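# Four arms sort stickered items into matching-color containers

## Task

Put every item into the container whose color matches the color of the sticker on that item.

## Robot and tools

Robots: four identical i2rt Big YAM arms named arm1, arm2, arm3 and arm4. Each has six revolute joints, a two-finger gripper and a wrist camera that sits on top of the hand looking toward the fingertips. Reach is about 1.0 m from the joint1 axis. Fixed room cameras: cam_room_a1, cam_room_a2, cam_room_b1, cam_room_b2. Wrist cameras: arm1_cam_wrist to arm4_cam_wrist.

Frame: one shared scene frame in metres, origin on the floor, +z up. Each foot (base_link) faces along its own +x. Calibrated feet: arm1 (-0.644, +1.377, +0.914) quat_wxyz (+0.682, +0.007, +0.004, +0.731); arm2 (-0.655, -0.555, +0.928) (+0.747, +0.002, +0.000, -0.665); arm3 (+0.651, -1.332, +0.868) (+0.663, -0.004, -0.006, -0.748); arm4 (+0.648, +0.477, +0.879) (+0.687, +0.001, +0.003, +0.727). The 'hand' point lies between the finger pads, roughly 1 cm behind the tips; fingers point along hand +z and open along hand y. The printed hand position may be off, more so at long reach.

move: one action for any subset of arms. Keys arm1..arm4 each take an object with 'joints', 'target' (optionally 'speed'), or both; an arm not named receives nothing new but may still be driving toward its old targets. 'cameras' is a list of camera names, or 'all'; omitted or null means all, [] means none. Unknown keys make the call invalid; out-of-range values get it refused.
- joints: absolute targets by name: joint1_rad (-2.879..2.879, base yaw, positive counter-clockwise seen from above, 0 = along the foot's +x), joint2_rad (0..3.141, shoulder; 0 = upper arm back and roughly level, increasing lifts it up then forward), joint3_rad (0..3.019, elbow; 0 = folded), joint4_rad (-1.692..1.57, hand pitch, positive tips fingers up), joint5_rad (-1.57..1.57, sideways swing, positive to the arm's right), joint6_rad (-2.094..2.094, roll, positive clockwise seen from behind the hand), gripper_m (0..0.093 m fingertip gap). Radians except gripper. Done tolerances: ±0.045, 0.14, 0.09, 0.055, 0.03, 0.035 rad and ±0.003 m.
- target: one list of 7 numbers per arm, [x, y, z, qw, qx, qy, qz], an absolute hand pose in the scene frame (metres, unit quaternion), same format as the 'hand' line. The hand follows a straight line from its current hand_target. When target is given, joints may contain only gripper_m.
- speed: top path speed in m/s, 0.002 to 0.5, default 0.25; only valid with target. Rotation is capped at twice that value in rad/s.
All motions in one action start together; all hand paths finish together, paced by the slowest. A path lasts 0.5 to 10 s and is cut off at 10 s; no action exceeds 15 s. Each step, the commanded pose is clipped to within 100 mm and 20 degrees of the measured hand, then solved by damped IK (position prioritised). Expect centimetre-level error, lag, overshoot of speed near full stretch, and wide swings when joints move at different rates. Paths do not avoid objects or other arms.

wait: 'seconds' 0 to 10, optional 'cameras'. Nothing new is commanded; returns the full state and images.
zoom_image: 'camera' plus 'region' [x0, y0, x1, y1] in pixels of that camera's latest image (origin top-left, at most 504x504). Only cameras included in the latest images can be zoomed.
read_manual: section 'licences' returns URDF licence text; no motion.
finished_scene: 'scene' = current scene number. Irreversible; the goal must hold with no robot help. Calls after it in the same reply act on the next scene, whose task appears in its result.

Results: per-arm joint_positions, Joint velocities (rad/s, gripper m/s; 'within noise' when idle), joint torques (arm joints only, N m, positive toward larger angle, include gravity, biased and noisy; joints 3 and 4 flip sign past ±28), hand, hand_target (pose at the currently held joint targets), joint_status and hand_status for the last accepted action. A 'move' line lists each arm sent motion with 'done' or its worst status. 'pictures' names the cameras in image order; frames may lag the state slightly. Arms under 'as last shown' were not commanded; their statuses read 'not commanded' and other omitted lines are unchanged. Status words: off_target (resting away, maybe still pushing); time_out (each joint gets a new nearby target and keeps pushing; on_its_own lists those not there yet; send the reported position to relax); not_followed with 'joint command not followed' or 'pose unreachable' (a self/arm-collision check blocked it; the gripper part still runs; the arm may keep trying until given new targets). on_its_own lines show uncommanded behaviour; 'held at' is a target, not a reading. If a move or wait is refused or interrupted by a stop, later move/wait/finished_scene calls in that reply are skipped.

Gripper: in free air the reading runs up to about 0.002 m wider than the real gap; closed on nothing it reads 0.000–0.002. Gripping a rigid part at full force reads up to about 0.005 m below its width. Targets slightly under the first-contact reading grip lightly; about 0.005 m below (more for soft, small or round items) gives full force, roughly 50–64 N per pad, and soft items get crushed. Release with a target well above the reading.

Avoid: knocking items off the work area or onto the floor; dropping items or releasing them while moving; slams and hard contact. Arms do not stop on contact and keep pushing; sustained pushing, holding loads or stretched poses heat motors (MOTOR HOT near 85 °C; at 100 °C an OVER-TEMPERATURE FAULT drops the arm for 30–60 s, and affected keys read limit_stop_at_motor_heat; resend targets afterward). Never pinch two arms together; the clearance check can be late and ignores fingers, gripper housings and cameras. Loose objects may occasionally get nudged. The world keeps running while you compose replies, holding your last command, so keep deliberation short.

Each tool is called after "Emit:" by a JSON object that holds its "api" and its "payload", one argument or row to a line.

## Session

Emit:
{"api": "move", "payload": {

}}

Emit:
{"api": "zoom_image", "payload": {
  "camera": "cam_room_b1",
  "region": [140, 280, 350, 420]
}}

Emit:
{"api": "zoom_image", "payload": {
  "camera": "cam_room_b2",
  "region": [250, 280, 460, 420]
}}

Scene clock: 0.00 s.
Joint torques (N m): no reading
Motor temperatures (°C): arm1=[20 23 27 23 21 21 21] | arm2=[23 24 26 22 22 20 23] | arm3=[24 23 23 23 24 23 23] | arm4=[22 21 23 22 24 21 24]
Heat: arm1: hottest joint3_rad 27 °C; arm2: hottest joint3_rad 26 °C; arm3: hottest joint1_rad 24 °C; arm4: hottest joint5_rad 24 °C.
Joint velocities: within noise
arm1.joint_positions: joint1_rad=+0.263 joint2_rad=+0.541 joint3_rad=+1.448 joint4_rad=-1.274 joint5_rad=+0.156 joint6_rad=+0.460 gripper_m=+0.09396
arm1.joint_status: not commanded
arm1.hand: x=-0.6722 y=+1.5689 z=+1.5123 quat_wxyz=(-0.269, +0.505, -0.648, -0.503) (m; scene frame)
arm1.hand_target: x=-0.6707 y=+1.5650 z=+1.5242 quat_wxyz=(-0.273, +0.499, -0.642, -0.514) (m; scene frame)
arm1.hand_status: not commanded
arm2.joint_positions: joint1_rad=+0.198 joint2_rad=+0.259 joint3_rad=+1.632 joint4_rad=-1.245 joint5_rad=-0.167 joint6_rad=+0.724 gripper_m=+0.09396
arm2.joint_status: not commanded
arm2.hand: x=-0.6328 y=-0.5393 z=+1.6268 quat_wxyz=(-0.736, -0.518, -0.413, +0.142) (m; scene frame)
arm2.hand_target: x=-0.6348 y=-0.5331 z=+1.6300 quat_wxyz=(-0.741, -0.512, -0.410, +0.144) (m; scene frame)
arm2.hand_status: not commanded
arm3.joint_positions: joint1_rad=-0.202 joint2_rad=+0.522 joint3_rad=+1.369 joint4_rad=-1.376 joint5_rad=-0.141 joint6_rad=+0.009 gripper_m=+0.09396
arm3.joint_status: not commanded
arm3.hand: x=+0.6122 y=-1.5130 z=+1.4112 quat_wxyz=(-0.346, -0.682, -0.528, +0.369) (m; scene frame)
arm3.hand_target: x=+0.6130 y=-1.5103 z=+1.4212 quat_wxyz=(-0.352, -0.676, -0.525, +0.378) (m; scene frame)
arm3.hand_status: not commanded
arm4.joint_positions: joint1_rad=+0.128 joint2_rad=+0.492 joint3_rad=+1.422 joint4_rad=-1.388 joint5_rad=-0.180 joint6_rad=-0.624 gripper_m=+0.09396
arm4.joint_status: not commanded
arm4.hand: x=+0.5903 y=+0.6373 z=+1.4468 quat_wxyz=(-0.401, +0.802, -0.272, -0.348) (m; scene frame)
arm4.hand_target: x=+0.5910 y=+0.6334 z=+1.4564 quat_wxyz=(-0.410, +0.797, -0.269, -0.353) (m; scene frame)
arm4.hand_status: not commanded
pictures: arm1_cam_wrist, arm2_cam_wrist, arm3_cam_wrist, arm4_cam_wrist, cam_room_a1, cam_room_a2, cam_room_b1, cam_room_b2
Images, in order (width x height): arm1_cam_wrist 672x504, arm2_cam_wrist 672x504, arm3_cam_wrist 672x504, arm4_cam_wrist 672x504, cam_room_a1 672x504, cam_room_a2 672x504, cam_room_b1 672x504, cam_room_b2 672x504.

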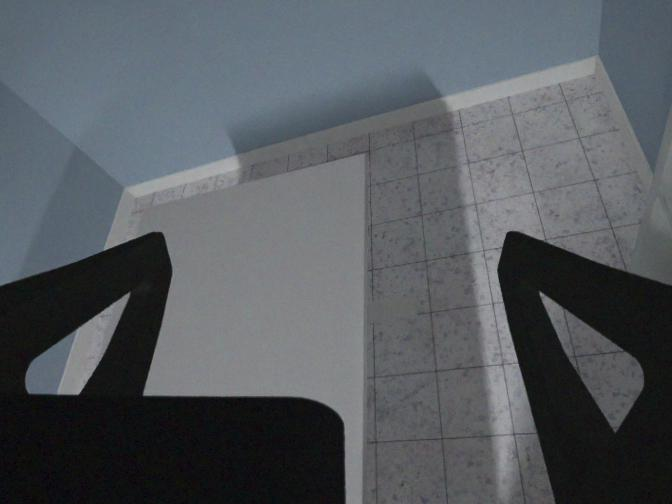

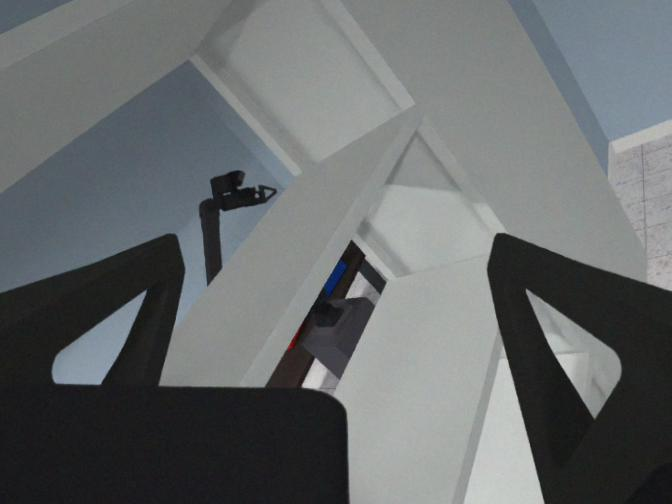

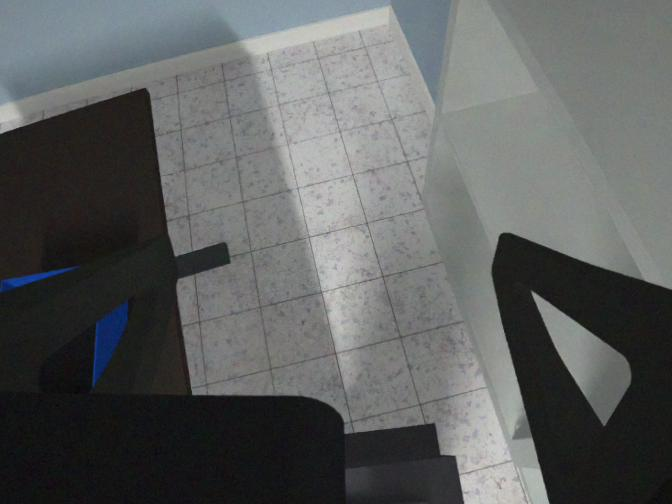

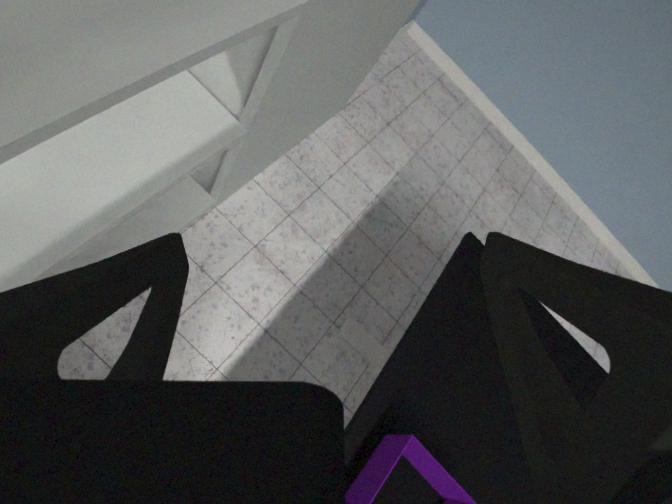

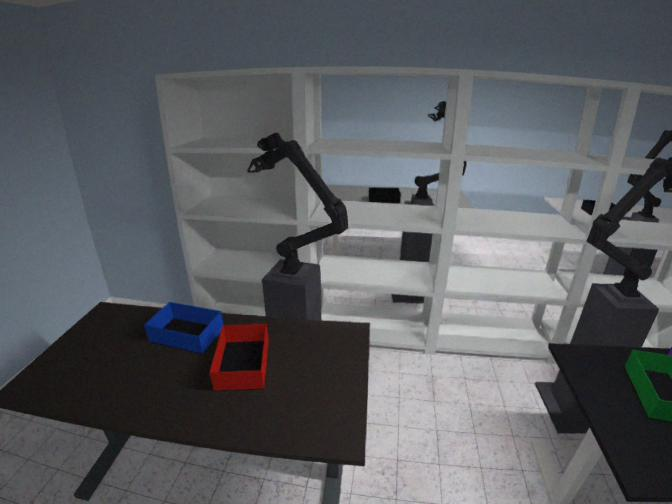

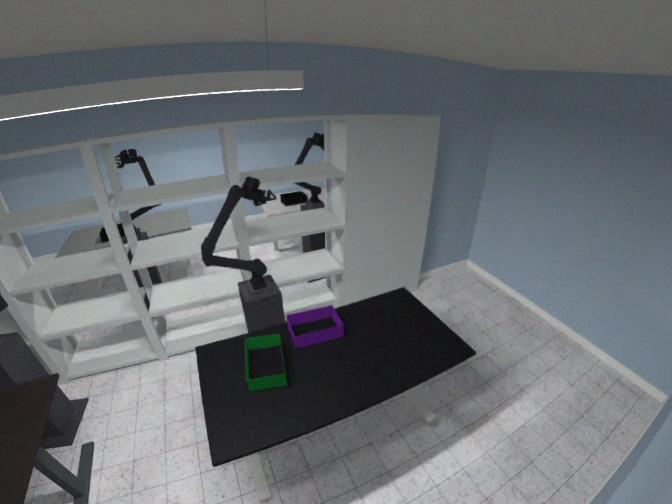

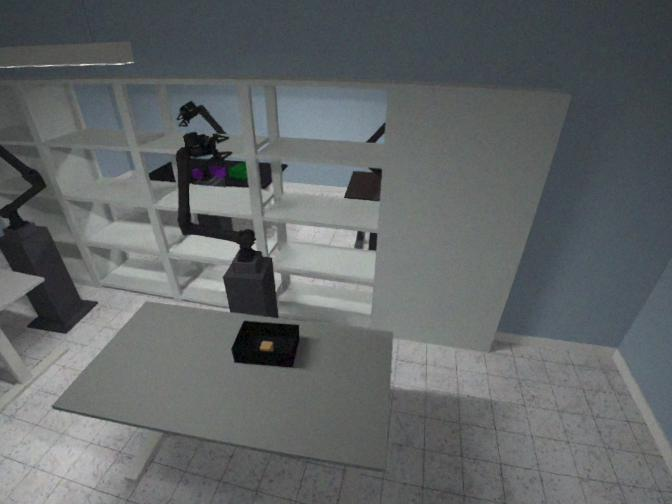

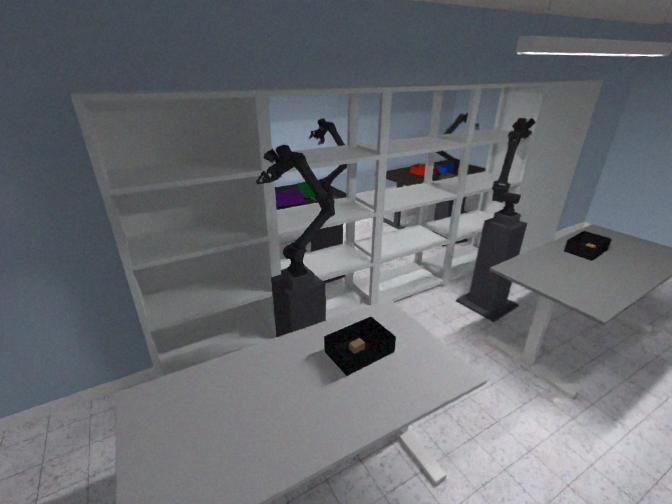

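Scaled by 2.400.

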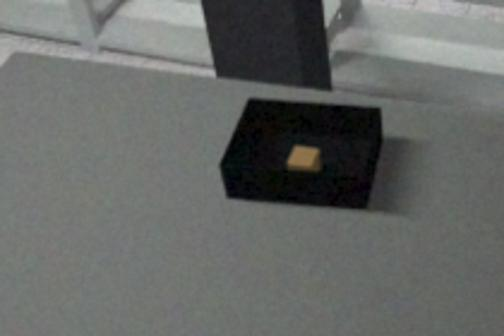

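Scaled by 2.400.

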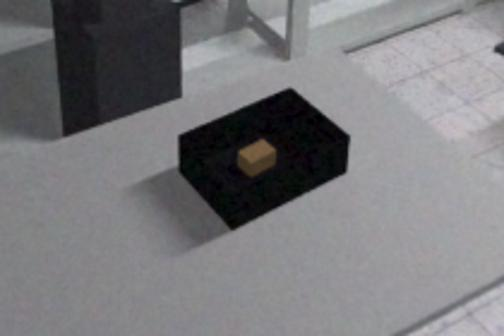

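Emit:
{"api": "move", "payload": {
  "arm1": {"joints": {"joint1_rad": 1.57, "joint2_rad": 1.202, "joint3_rad": 0.982, "joint4_rad": -0.51, "joint5_rad": 0, "joint6_rad": 0}},
  "arm2": {"joints": {"joint1_rad": -1.18, "joint2_rad": 1.202, "joint3_rad": 0.982, "joint4_rad": -0.51, "joint5_rad": 0, "joint6_rad": 0}},
  "arm3": {"joints": {"joint1_rad": 1.6, "joint2_rad": 1.108, "joint3_rad": 1.478, "joint4_rad": -1.12, "joint5_rad": 0, "joint6_rad": 0}},
  "arm4": {"joints": {"joint1_rad": -1.5, "joint2_rad": 1.108, "joint3_rad": 1.478, "joint4_rad": -1.12, "joint5_rad": 0, "joint6_rad": 0}},
  "cameras": ["arm1_cam_wrist","arm2_cam_wrist","arm3_cam_wrist","arm4_cam_wrist"]
}}

Scene clock: 11.30 s.
Joint torques (N m): arm1=[-2.37 -7.18 14.52 2.17 0.09 -0.03] | arm2=[0.97 -9.35 13.19 3.04 -0.01 -0.09] | arm3=[1.49 -8.41 10.89 1.81 0.11 -0.12] | arm4=[1.08 -8.82 10.88 1.55 0.06 0.15]
Motor temperatures (°C): arm1=[20 23 28 23 21 21 21] | arm2=[23 24 27 22 22 20 23] | arm3=[24 23 25 23 24 23 23] | arm4=[22 21 25 22 24 21 24]
Heat: arm1: hottest joint3_rad 28 °C; arm2: hottest joint3_rad 27 °C; arm3: hottest joint3_rad 25 °C; arm4: hottest joint3_rad 25 °C.
move: arm1 done; arm2 done; arm3 done; arm4 done
Joint velocities: within noise
arm1.joint_positions: joint1_rad=+1.570 joint2_rad=+1.216 joint3_rad=+0.949 joint4_rad=-0.528 joint5_rad=-0.002 joint6_rad=+0.008 gripper_m=+0.09398
arm1.joint_status: all done
arm1.hand: x=-1.1336 y=+1.3433 z=+1.1543 quat_wxyz=(+0.014, +0.922, +0.029, -0.385) (m; scene frame)
arm1.hand_target: x=-1.1431 y=+1.3427 z=+1.1827 quat_wxyz=(+0.012, +0.909, +0.032, -0.415) (m; scene frame)
arm1.hand_status: not commanded
arm2.joint_positions: joint1_rad=-1.182 joint2_rad=+1.189 joint3_rad=+0.964 joint4_rad=-0.530 joint5_rad=+0.000 joint6_rad=+0.015 gripper_m=+0.09398
arm2.joint_status: all done
arm2.hand: x=-1.0891 y=-0.7957 z=+1.1804 quat_wxyz=(-0.101, -0.891, -0.224, +0.382) (m; scene frame)
arm2.hand_target: x=-1.0968 y=-0.8011 z=+1.1873 quat_wxyz=(-0.101, -0.884, -0.230, +0.394) (m; scene frame)
arm2.hand_status: not commanded
arm3.joint_positions: joint1_rad=+1.594 joint2_rad=+1.112 joint3_rad=+1.463 joint4_rad=-1.128 joint5_rad=-0.002 joint6_rad=+0.006 gripper_m=+0.09398
arm3.joint_status: all done
arm3.hand: x=+1.0972 y=-1.3690 z=+1.3277 quat_wxyz=(-0.387, -0.045, -0.921, +0.023) (m; scene frame)
arm3.hand_target: x=+1.0981 y=-1.3668 z=+1.3386 quat_wxyz=(-0.399, -0.039, -0.916, +0.025) (m; scene frame)
arm3.hand_status: not commanded
arm4.joint_positions: joint1_rad=-1.502 joint2_rad=+1.114 joint3_rad=+1.451 joint4_rad=-1.130 joint5_rad=+0.001 joint6_rad=-0.013 gripper_m=+0.09398
arm4.joint_status: all done
arm4.hand: x=+1.0953 y=+0.5342 z=+1.3285 quat_wxyz=(-0.376, +0.064, -0.924, -0.019) (m; scene frame)
arm4.hand_target: x=+1.0962 y=+0.5354 z=+1.3470 quat_wxyz=(-0.396, +0.059, -0.916, -0.024) (m; scene frame)
arm4.hand_status: not commanded
pictures: arm1_cam_wrist, arm2_cam_wrist, arm3_cam_wrist, arm4_cam_wrist
Images, in order (width x height): arm1_cam_wrist 672x504, arm2_cam_wrist 672x504, arm3_cam_wrist 672x504, arm4_cam_wrist 672x504.

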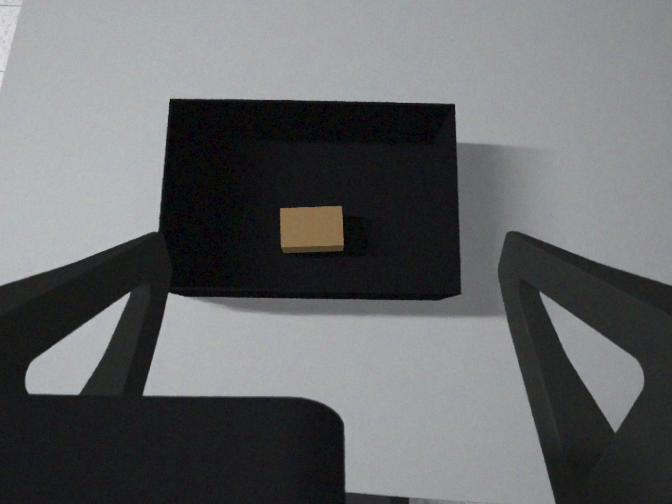

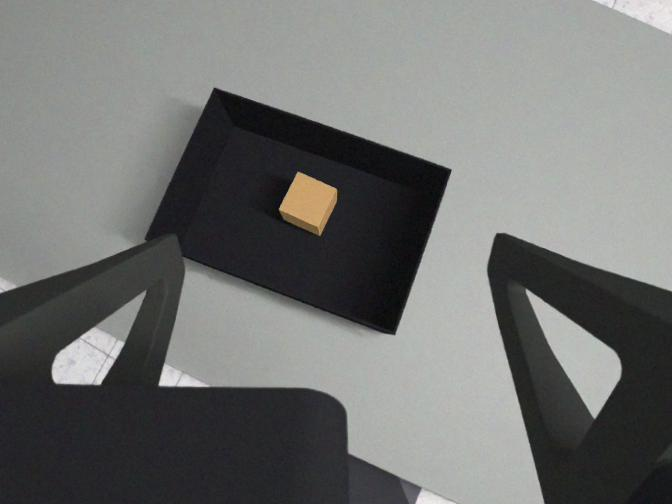

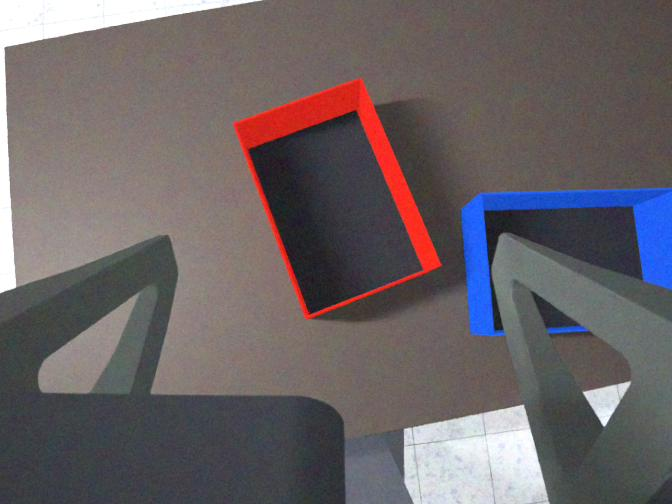

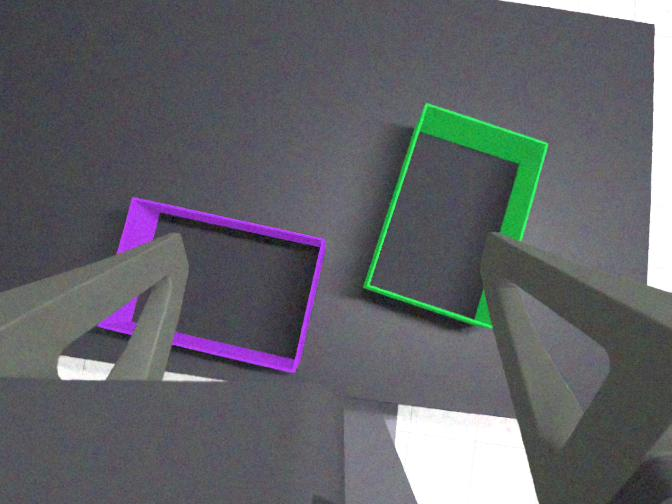

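Emit:
{"api": "move", "payload": {
  "arm1": {"joints": {"joint1_rad": 1.613, "joint2_rad": 2.02, "joint3_rad": 1.615, "joint4_rad": -1.136, "joint6_rad": 1.58}},
  "arm2": {"joints": {"joint1_rad": -1.132, "joint2_rad": 2.17, "joint3_rad": 1.832, "joint4_rad": -1.203, "joint6_rad": 0.43}},
  "arm3": {"joints": {"joint1_rad": 0, "joint2_rad": 0.3, "joint3_rad": 0.4, "joint4_rad": -0.3}},
  "arm4": {"joints": {"joint1_rad": 0, "joint2_rad": 0.3, "joint3_rad": 0.4, "joint4_rad": -0.3}},
  "cameras": ["arm1_cam_wrist","arm2_cam_wrist"]
}}

Scene clock: 45.50 s.
Joint torques (N m): arm1=[-1.61 -17.9 13.71 0.03 0.16 0.14] | arm2=[0.85 -23.65 13.9 0.28 0.03 0.21] | arm3=[0.67 0.79 10.36 2.63 -0.03 -0.11] | arm4=[0.91 -0.03 10.55 2.14 0.13 0.15]
Motor temperatures (°C): arm1=[20 24 32 23 21 21 21] | arm2=[23 24 31 22 22 20 23] | arm3=[24 23 27 23 24 23 23] | arm4=[22 22 29 22 24 21 24]
Heat: arm1: hottest joint3_rad 32 °C; arm2: hottest joint3_rad 31 °C; arm3: hottest joint3_rad 27 °C; arm4: hottest joint3_rad 29 °C.
move: arm1 done; arm2 done; arm3 done; arm4 done
Joint velocities: within noise
arm1.joint_positions: joint1_rad=+1.608 joint2_rad=+2.041 joint3_rad=+1.564 joint4_rad=-1.128 joint5_rad=-0.001 joint6_rad=+1.571 gripper_m=+0.09399
arm1.joint_status: all done
arm1.hand: x=-1.2249 y=+1.3158 z=+0.9391 quat_wxyz=(-0.008, +0.743, -0.669, +0.005) (m; scene frame)
arm1.hand_target: x=-1.2451 y=+1.3108 z=+0.9692 quat_wxyz=(+0.015, +0.742, -0.670, -0.017) (m; scene frame)
arm1.hand_status: not commanded
arm2.joint_positions: joint1_rad=-1.133 joint2_rad=+2.166 joint3_rad=+1.784 joint4_rad=-1.193 joint5_rad=+0.000 joint6_rad=+0.415 gripper_m=+0.09398
arm2.joint_status: all done
arm2.hand: x=-1.2023 y=-0.8940 z=+0.9438 quat_wxyz=(+0.002, -0.998, -0.070, -0.003) (m; scene frame)
arm2.hand_target: x=-1.2154 y=-0.9028 z=+0.9585 quat_wxyz=(-0.006, -0.998, -0.063, +0.012) (m; scene frame)
arm2.hand_status: not commanded
arm3.joint_positions: joint1_rad=+0.010 joint2_rad=+0.309 joint3_rad=+0.399 joint4_rad=-0.318 joint5_rad=+0.001 joint6_rad=+0.006 gripper_m=+0.09400
arm3.joint_status: all done
arm3.hand: x=+0.6165 y=-1.6275 z=+1.1606 quat_wxyz=(-0.420, -0.583, -0.517, +0.466) (m; scene frame)
arm3.hand_target: x=+0.6139 y=-1.6265 z=+1.1682 quat_wxyz=(-0.424, -0.577, -0.510, +0.477) (m; scene frame)
arm3.hand_status: not commanded
arm4.joint_positions: joint1_rad=-0.002 joint2_rad=+0.312 joint3_rad=+0.389 joint4_rad=-0.321 joint5_rad=-0.001 joint6_rad=-0.012 gripper_m=+0.09399
arm4.joint_status: all done
arm4.hand: x=+0.6331 y=+0.7797 z=+1.1594 quat_wxyz=(-0.424, +0.575, -0.540, -0.445) (m; scene frame)
arm4.hand_target: x=+0.6327 y=+0.7791 z=+1.1748 quat_wxyz=(-0.433, +0.562, -0.533, -0.460) (m; scene frame)
arm4.hand_status: not commanded
pictures: arm1_cam_wrist, arm2_cam_wrist
Images, in order (width x height): arm1_cam_wrist 672x504, arm2_cam_wrist 672x504.

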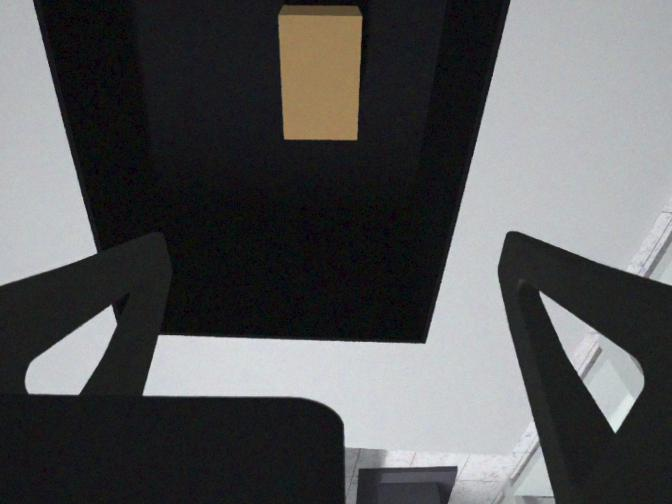

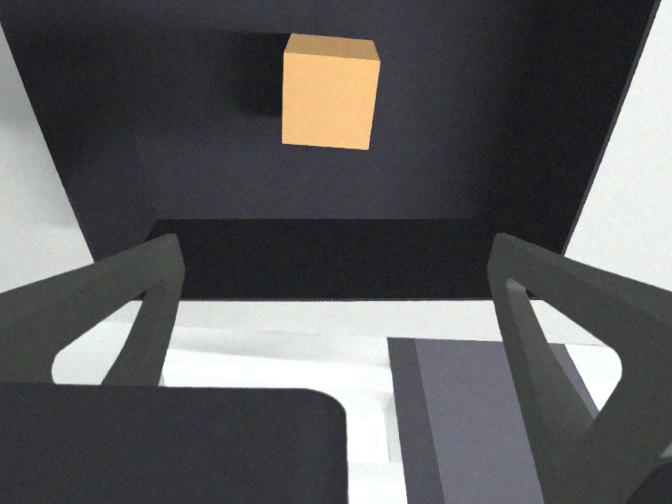

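Emit:
{"api": "move", "payload": {
  "arm1": {"target": [-1.251, 1.3226, 0.828, -0.0467, -0.7413, 0.6675, -0.0519]},
  "arm2": {"target": [-1.211, -0.904, 0.812, -0.0023, 0.9971, 0.0322, 0.0698]},
  "arm4": {"joints": {"joint1_rad": 0.904}},
  "cameras": ["arm1_cam_wrist","arm2_cam_wrist"]
}}

Scene clock: 62.30 s.
Joint torques (N m): arm1=[-1.96 -18.43 9.81 0.62 -0.04 -0.03] | arm2=[-0.09 -24.7 12.49 0.36 -0.19 0.22] | arm3=[0.62 0.85 10.37 2.62 -0.03 -0.11] | arm4=[0.97 0.44 10.56 2.19 0.11 0.17]
Motor temperatures (°C): arm1=[20 25 35 23 21 21 21] | arm2=[23 25 33 22 22 20 23] | arm3=[24 23 29 23 24 23 23] | arm4=[22 22 33 22 24 21 24]
Heat: arm1: hottest joint3_rad 35 °C; arm2: hottest joint3_rad 33 °C; arm3: hottest joint3_rad 29 °C; arm4: hottest joint3_rad 33 °C.
move: arm1 off_target; arm2 off_target; arm4 done
Joint velocities: within noise
arm1.joint_positions: joint1_rad=+1.556 joint2_rad=+2.259 joint3_rad=+1.564 joint4_rad=-0.943 joint5_rad=-0.141 joint6_rad=+1.525 gripper_m=+0.09399
arm1.joint_status: not commanded
arm1.hand: x=-1.2350 y=+1.3220 z=+0.8147 quat_wxyz=(+0.030, +0.738, -0.670, +0.067) (m; scene frame)
arm1.hand_target: x=-1.2506 y=+1.3225 z=+0.8283 quat_wxyz=(+0.047, +0.741, -0.668, +0.052) (m; scene frame)
arm1.hand_status: off_target (0.021 m and 2.6 deg from the pose sent, 0.114 m and 8.3 deg at the start)
arm2.joint_positions: joint1_rad=-1.134 joint2_rad=+2.432 joint3_rad=+1.870 joint4_rad=-1.165 joint5_rad=-0.062 joint6_rad=+0.460 gripper_m=+0.09398
arm2.joint_status: not commanded
arm2.hand: x=-1.1923 y=-0.8992 z=+0.8058 quat_wxyz=(+0.012, -0.995, -0.044, -0.084) (m; scene frame)
arm2.hand_target: x=-1.2104 y=-0.9036 z=+0.8125 quat_wxyz=(+0.002, -0.997, -0.032, -0.069) (m; scene frame)
arm2.hand_status: off_target (0.020 m and 2.5 deg from the pose sent, 0.133 m and 8.8 deg at the start)
arm3: as last shown
arm4.joint_positions: joint1_rad=+0.902 joint2_rad=+0.312 joint3_rad=+0.389 joint4_rad=-0.321 joint5_rad=+0.000 joint6_rad=-0.012 gripper_m=+0.09400
arm4.joint_status: all done
arm4.hand: x=+0.4025 y=+0.6522 z=+1.1610 quat_wxyz=(-0.187, +0.752, -0.234, -0.587) (m; scene frame)
arm4.hand_target: x=+0.4028 y=+0.6515 z=+1.1763 quat_wxyz=(-0.189, +0.737, -0.234, -0.605) (m; scene frame)
arm4.hand_status: not commanded
pictures: arm1_cam_wrist, arm2_cam_wrist
Images, in order (width x height): arm1_cam_wrist 672x504, arm2_cam_wrist 672x504.

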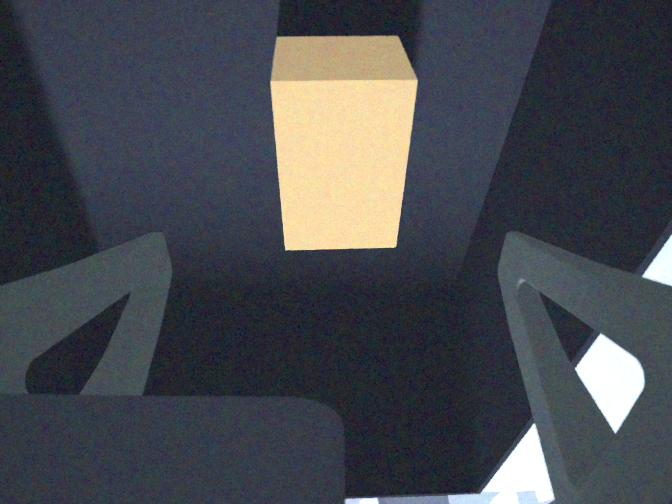

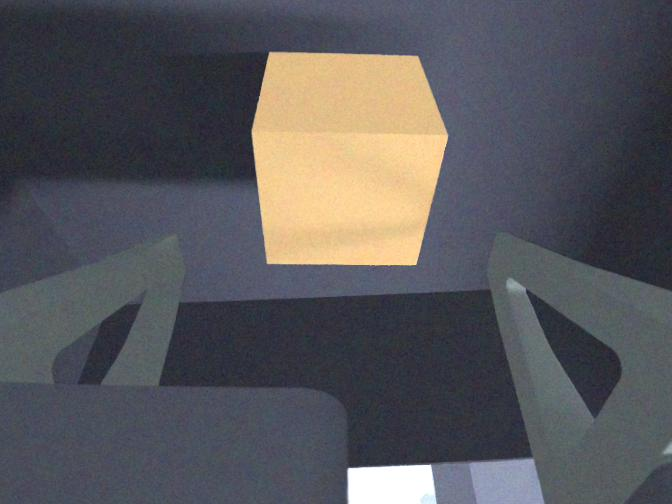

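Emit:
{"api": "move", "payload": {
  "arm1": {"target": [-1.2475, 1.326, 0.771, -0.0467, -0.7413, 0.6675, -0.0519], "speed": 0.15},
  "arm2": {"target": [-1.2184, -0.9015, 0.773, -0.0023, 0.9971, 0.0322, 0.0698], "speed": 0.15},
  "cameras": ["arm1_cam_wrist","arm2_cam_wrist"]
}}

Scene clock: 74.83 s.
Joint torques (N m): arm1=[-2.43 -18.2 8.24 0.72 0.01 -0.02] | arm2=[0.09 -23 12.63 0.72 -0.13 0.12] | arm3=[0.44 0.79 10.36 2.61 -0.04 -0.1] | arm4=[1.03 0.56 10.48 2.21 0.11 0.15]
Motor temperatures (°C): arm1=[20 25 34 23 21 21 21] | arm2=[23 25 34 22 22 20 23] | arm3=[24 23 29 23 24 23 23] | arm4=[22 22 34 22 24 21 24]
Heat: arm1: hottest joint3_rad 34 °C; arm2: hottest joint3_rad 34 °C; arm3: hottest joint3_rad 29 °C; arm4: hottest joint3_rad 34 °C.
move: arm1 done; arm2 off_target
Joint velocities: within noise
arm1.joint_positions: joint1_rad=+1.556 joint2_rad=+2.333 joint3_rad=+1.564 joint4_rad=-0.840 joint5_rad=-0.141 joint6_rad=+1.519 gripper_m=+0.09399
arm1.joint_status: not commanded
arm1.hand: x=-1.2412 y=+1.3218 z=+0.7709 quat_wxyz=(+0.040, +0.741, -0.668, +0.057) (m; scene frame)
arm1.hand_target: x=-1.2474 y=+1.3259 z=+0.7712 quat_wxyz=(+0.047, +0.741, -0.667, +0.052) (m; scene frame)
arm1.hand_status: done (0.008 m and 0.9 deg from the pose sent, 0.046 m and 2.6 deg at the start)
arm2.joint_positions: joint1_rad=-1.144 joint2_rad=+2.483 joint3_rad=+1.899 joint4_rad=-1.131 joint5_rad=-0.062 joint6_rad=+0.460 gripper_m=+0.09398
arm2.joint_status: not commanded
arm2.hand: x=-1.2024 y=-0.8978 z=+0.7809 quat_wxyz=(+0.009, -0.996, -0.039, -0.079) (m; scene frame)
arm2.hand_target: x=-1.2178 y=-0.9010 z=+0.7735 quat_wxyz=(+0.002, -0.997, -0.032, -0.069) (m; scene frame)
arm2.hand_status: off_target (0.018 m and 1.6 deg from the pose sent, 0.042 m and 2.5 deg at the start)
arm3, arm4: as last shown
pictures: arm1_cam_wrist, arm2_cam_wrist
Images, in order (width x height): arm1_cam_wrist 672x504, arm2_cam_wrist 672x504.

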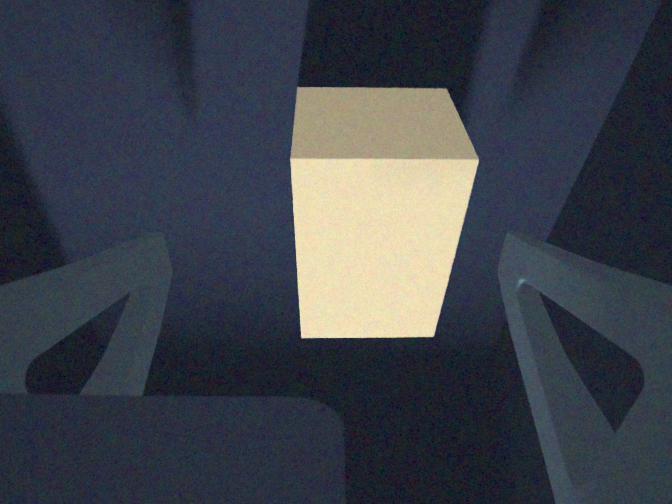

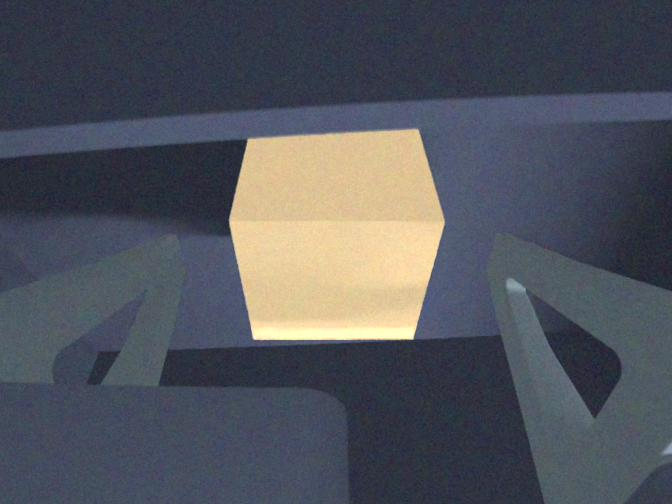

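Emit:
{"api": "move", "payload": {
  "arm1": {"target": [-1.2375, 1.330, 0.759, -0.0467, -0.7413, 0.6675, -0.0519], "speed": 0.1},
  "arm2": {"target": [-1.2174, -0.9015, 0.764, -0.0023, 0.9971, 0.0322, 0.0698], "speed": 0.1},
  "cameras": ["arm1_cam_wrist","arm2_cam_wrist"]
}}

Scene clock: 82.00 s.
Joint torques (N m): arm1=[-2.49 -18.08 7.27 0.83 -0.05 -0.07] | arm2=[0.03 -22.18 12.44 0.84 -0.14 0.13] | arm3=[0.62 0.73 10.39 2.62 -0.03 -0.12] | arm4=[1.08 0.44 10.48 2.15 0.12 0.2]
Motor temperatures (°C): arm1=[20 25 34 23 21 21 21] | arm2=[23 25 34 22 22 20 23] | arm3=[24 23 30 23 24 23 23] | arm4=[22 22 35 22 24 21 24]
Heat: arm1: hottest joint3_rad 34 °C; arm2: hottest joint3_rad 34 °C; arm3: hottest joint3_rad 30 °C; arm4: hottest joint3_rad 35 °C.
move: arm1 done; arm2 off_target
Joint velocities: within noise
arm1.joint_positions: joint1_rad=+1.554 joint2_rad=+2.333 joint3_rad=+1.534 joint4_rad=-0.801 joint5_rad=-0.141 joint6_rad=+1.513 gripper_m=+0.09399
arm1.joint_status: not commanded
arm1.hand: x=-1.2358 y=+1.3235 z=+0.7626 quat_wxyz=(+0.044, +0.742, -0.666, +0.053) (m; scene frame)
arm1.hand_target: x=-1.2375 y=+1.3299 z=+0.7592 quat_wxyz=(+0.047, +0.741, -0.667, +0.052) (m; scene frame)
arm1.hand_status: done (0.008 m and 0.4 deg from the pose sent, 0.015 m and 1.0 deg at the start)
arm2.joint_positions: joint1_rad=-1.144 joint2_rad=+2.488 joint3_rad=+1.899 joint4_rad=-1.120 joint5_rad=-0.062 joint6_rad=+0.460 gripper_m=+0.09398
arm2.joint_status: not commanded
arm2.hand: x=-1.2036 y=-0.8985 z=+0.7774 quat_wxyz=(+0.008, -0.996, -0.039, -0.076) (m; scene frame)
arm2.hand_target: x=-1.2166 y=-0.9009 z=+0.7645 quat_wxyz=(+0.002, -0.997, -0.032, -0.069) (m; scene frame)
arm2.hand_status: off_target (0.019 m and 1.3 deg from the pose sent, 0.023 m and 1.6 deg at the start)
arm3, arm4: as last shown
pictures: arm1_cam_wrist, arm2_cam_wrist
Images, in order (width x height): arm1_cam_wrist 672x504, arm2_cam_wrist 672x504.

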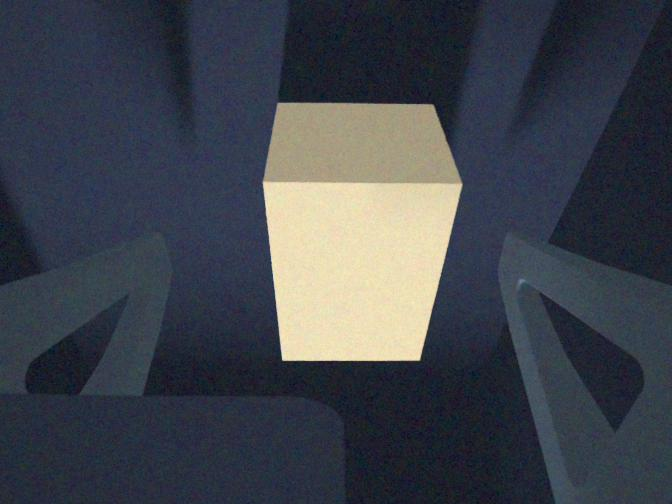

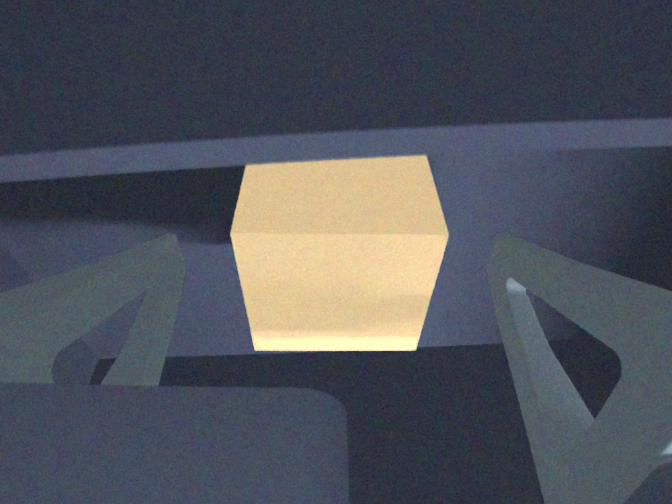

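Emit:
{"api": "move", "payload": {
  "arm1": {"joints": {"gripper_m": 0.03}},
  "arm2": {"joints": {"gripper_m": 0.037}},
  "cameras": ["arm1_cam_wrist","arm2_cam_wrist"]
}}

Emit:
{"api": "move", "payload": {
  "arm1": {"target": [-1.238, 1.325, 0.95, -0.0467, -0.7413, 0.6675, -0.0519], "speed": 0.25},
  "arm2": {"target": [-1.207, -0.898, 0.95, -0.0023, 0.9971, 0.0322, 0.0698], "speed": 0.25},
  "cameras": ["arm1_cam_wrist","arm2_cam_wrist","cam_room_b1","cam_room_b2"]
}}

Emit:
{"api": "zoom_image", "payload": {
  "camera": "cam_room_b1",
  "region": [200, 240, 320, 370]
}}

Emit:
{"api": "zoom_image", "payload": {
  "camera": "cam_room_b2",
  "region": [300, 250, 420, 370]
}}

Scene clock: 89.23 s.
Joint torques (N m): arm1=[-3.55 -17.32 7.31 0.57 -0.05 -0.02] | arm2=[0.09 -22.3 12.4 0.84 -0.12 0.14] | arm3=[0.5 0.73 10.39 2.63 -0.03 -0.12] | arm4=[1.14 0.56 10.55 2.35 0.11 0.18]
Motor temperatures (°C): arm1=[20 25 33 23 21 21 21] | arm2=[23 25 34 22 22 20 23] | arm3=[24 23 30 23 24 23 23] | arm4=[22 22 36 22 24 21 24]
Heat: arm1: hottest joint3_rad 33 °C; arm2: hottest joint3_rad 34 °C; arm3: hottest joint3_rad 30 °C; arm4: hottest joint3_rad 36 °C.
move: arm1 off_target; arm2 off_target
Joint velocities: within noise
arm1.joint_positions: joint1_rad=+1.554 joint2_rad=+2.333 joint3_rad=+1.534 joint4_rad=-0.801 joint5_rad=-0.141 joint6_rad=+1.513 gripper_m=+0.04288
arm1.joint_status: gripper_m off_target (ended at +0.04291, target +0.03000)
arm1.hand: x=-1.2358 y=+1.3235 z=+0.7626 quat_wxyz=(+0.044, +0.743, -0.666, +0.053) (m; scene frame)
arm1.hand_target: x=-1.2374 y=+1.3299 z=+0.7592 quat_wxyz=(+0.047, +0.741, -0.667, +0.052) (m; scene frame)
arm1.hand_status: not commanded
arm2.joint_positions: joint1_rad=-1.144 joint2_rad=+2.488 joint3_rad=+1.899 joint4_rad=-1.119 joint5_rad=-0.063 joint6_rad=+0.460 gripper_m=+0.05278
arm2.joint_status: gripper_m off_target (ended at +0.05280, target +0.03700)
arm2.hand: x=-1.2037 y=-0.8986 z=+0.7774 quat_wxyz=(+0.007, -0.996, -0.039, -0.076) (m; scene frame)
arm2.hand_target: x=-1.2166 y=-0.9009 z=+0.7645 quat_wxyz=(+0.002, -0.997, -0.032, -0.069) (m; scene frame)
arm2.hand_status: not commanded
arm3, arm4: as last shown
pictures: arm1_cam_wrist, arm2_cam_wrist
Images, in order (width x height): arm1_cam_wrist 672x504, arm2_cam_wrist 672x504.

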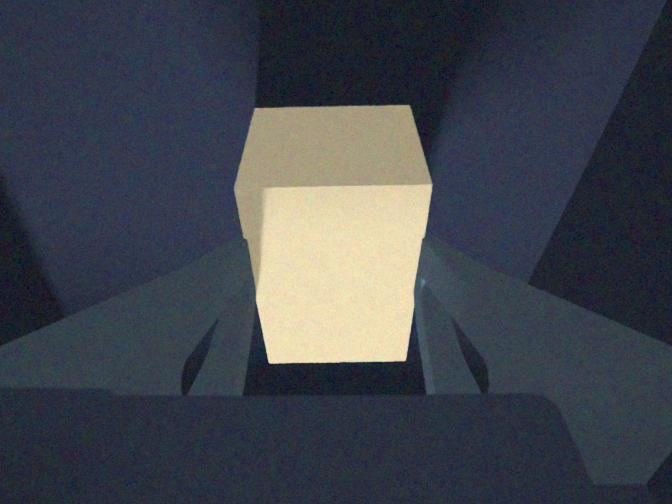

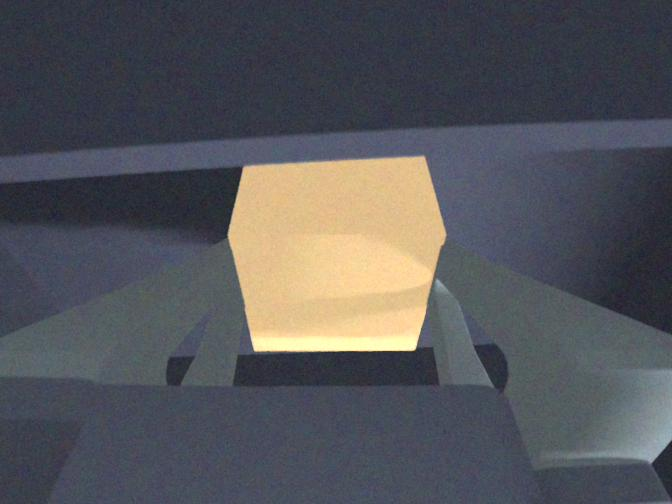

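Scene clock: 90.67 s.
Joint torques (N m): arm1=[-2.32 -17.44 13.24 -0.2 0 0.08] | arm2=[0.26 -24.59 13.33 -0.17 -0.15 0.16] | arm3=[0.62 0.79 10.36 2.62 -0.04 -0.11] | arm4=[0.85 0.03 10.63 2.15 0.11 0.15]
Motor temperatures (°C): arm1=[20 25 33 23 21 21 21] | arm2=[23 26 34 22 22 20 23] | arm3=[24 23 30 23 24 23 23] | arm4=[22 22 36 22 24 21 24]
Heat: arm1: hottest joint3_rad 33 °C; arm2: hottest joint3_rad 34 °C; arm3: hottest joint3_rad 30 °C; arm4: hottest joint3_rad 36 °C.
move: arm1 off_target; arm2 off_target
Joint velocities: within noise
arm1.joint_positions: joint1_rad=+1.554 joint2_rad=+2.060 joint3_rad=+1.559 joint4_rad=-1.139 joint5_rad=-0.141 joint6_rad=+1.513 gripper_m=+0.04288
arm1.joint_status: not commanded
arm1.hand: x=-1.2194 y=+1.3238 z=+0.9287 quat_wxyz=(+0.030, +0.741, -0.667, +0.068) (m; scene frame)
arm1.hand_target: x=-1.2370 y=+1.3250 z=+0.9504 quat_wxyz=(+0.047, +0.741, -0.667, +0.052) (m; scene frame)
arm1.hand_status: off_target (0.028 m and 2.6 deg from the pose sent, 0.187 m and 0.4 deg at the start)
arm2.joint_positions: joint1_rad=-1.144 joint2_rad=+2.249 joint3_rad=+1.910 joint4_rad=-1.378 joint5_rad=-0.063 joint6_rad=+0.460 gripper_m=+0.05278
arm2.joint_status: not commanded
arm2.hand: x=-1.1947 y=-0.8936 z=+0.9390 quat_wxyz=(+0.009, -0.996, -0.039, -0.080) (m; scene frame)
arm2.hand_target: x=-1.2066 y=-0.8976 z=+0.9503 quat_wxyz=(+0.002, -0.997, -0.032, -0.069) (m; scene frame)
arm2.hand_status: off_target (0.017 m and 1.6 deg from the pose sent, 0.173 m and 1.2 deg at the start)
arm3, arm4: as last shown
pictures: arm1_cam_wrist, arm2_cam_wrist, cam_room_b1, cam_room_b2
Images, in order (width x height): arm1_cam_wrist 672x504, arm2_cam_wrist 672x504, cam_room_b1 672x504, cam_room_b2 672x504.

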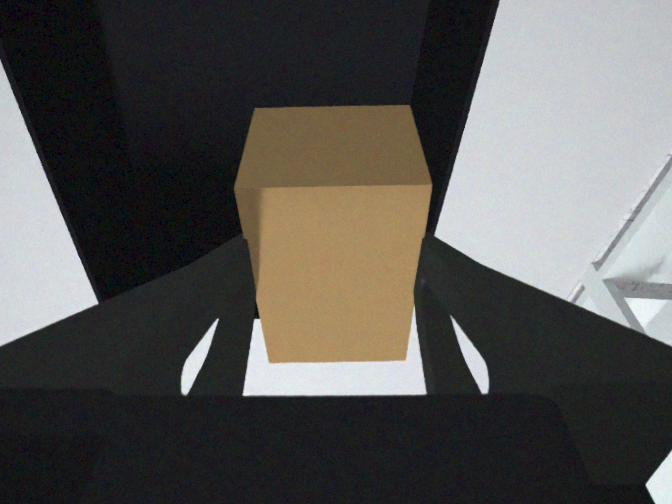

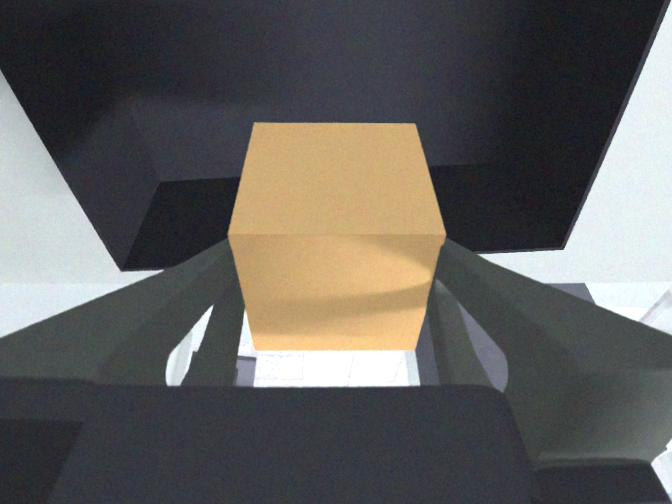

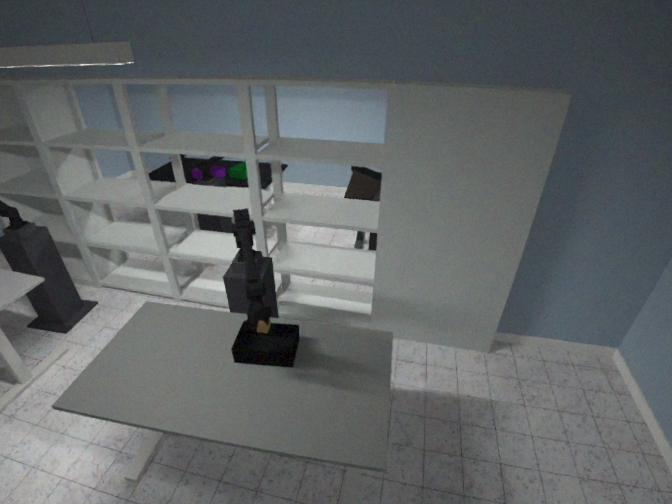

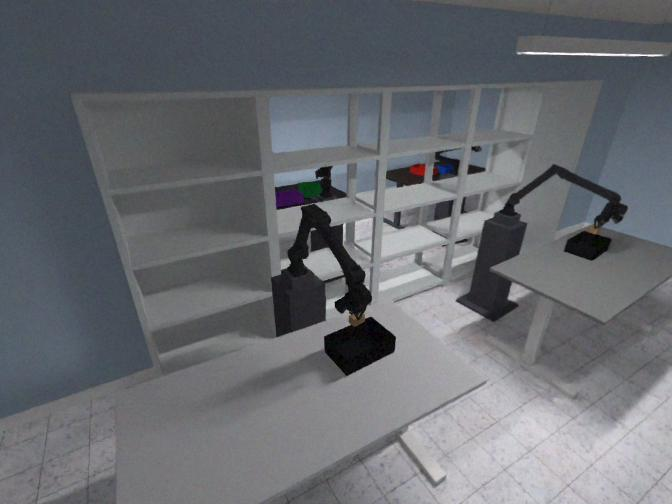

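Scaled by 3.877.

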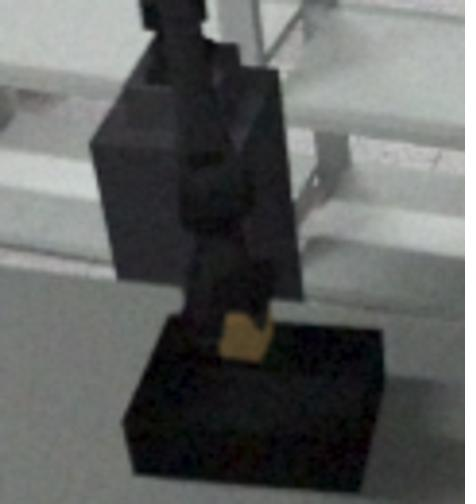

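Scaled by 4.200.

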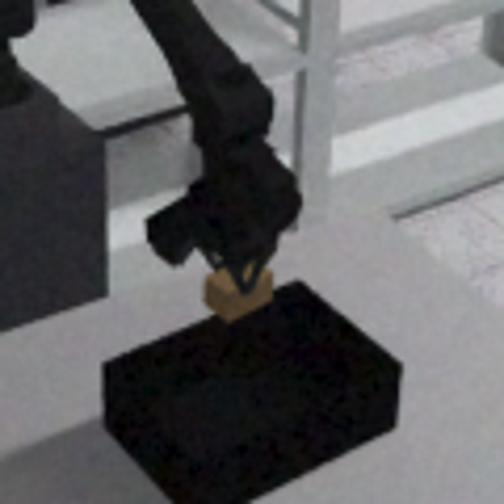

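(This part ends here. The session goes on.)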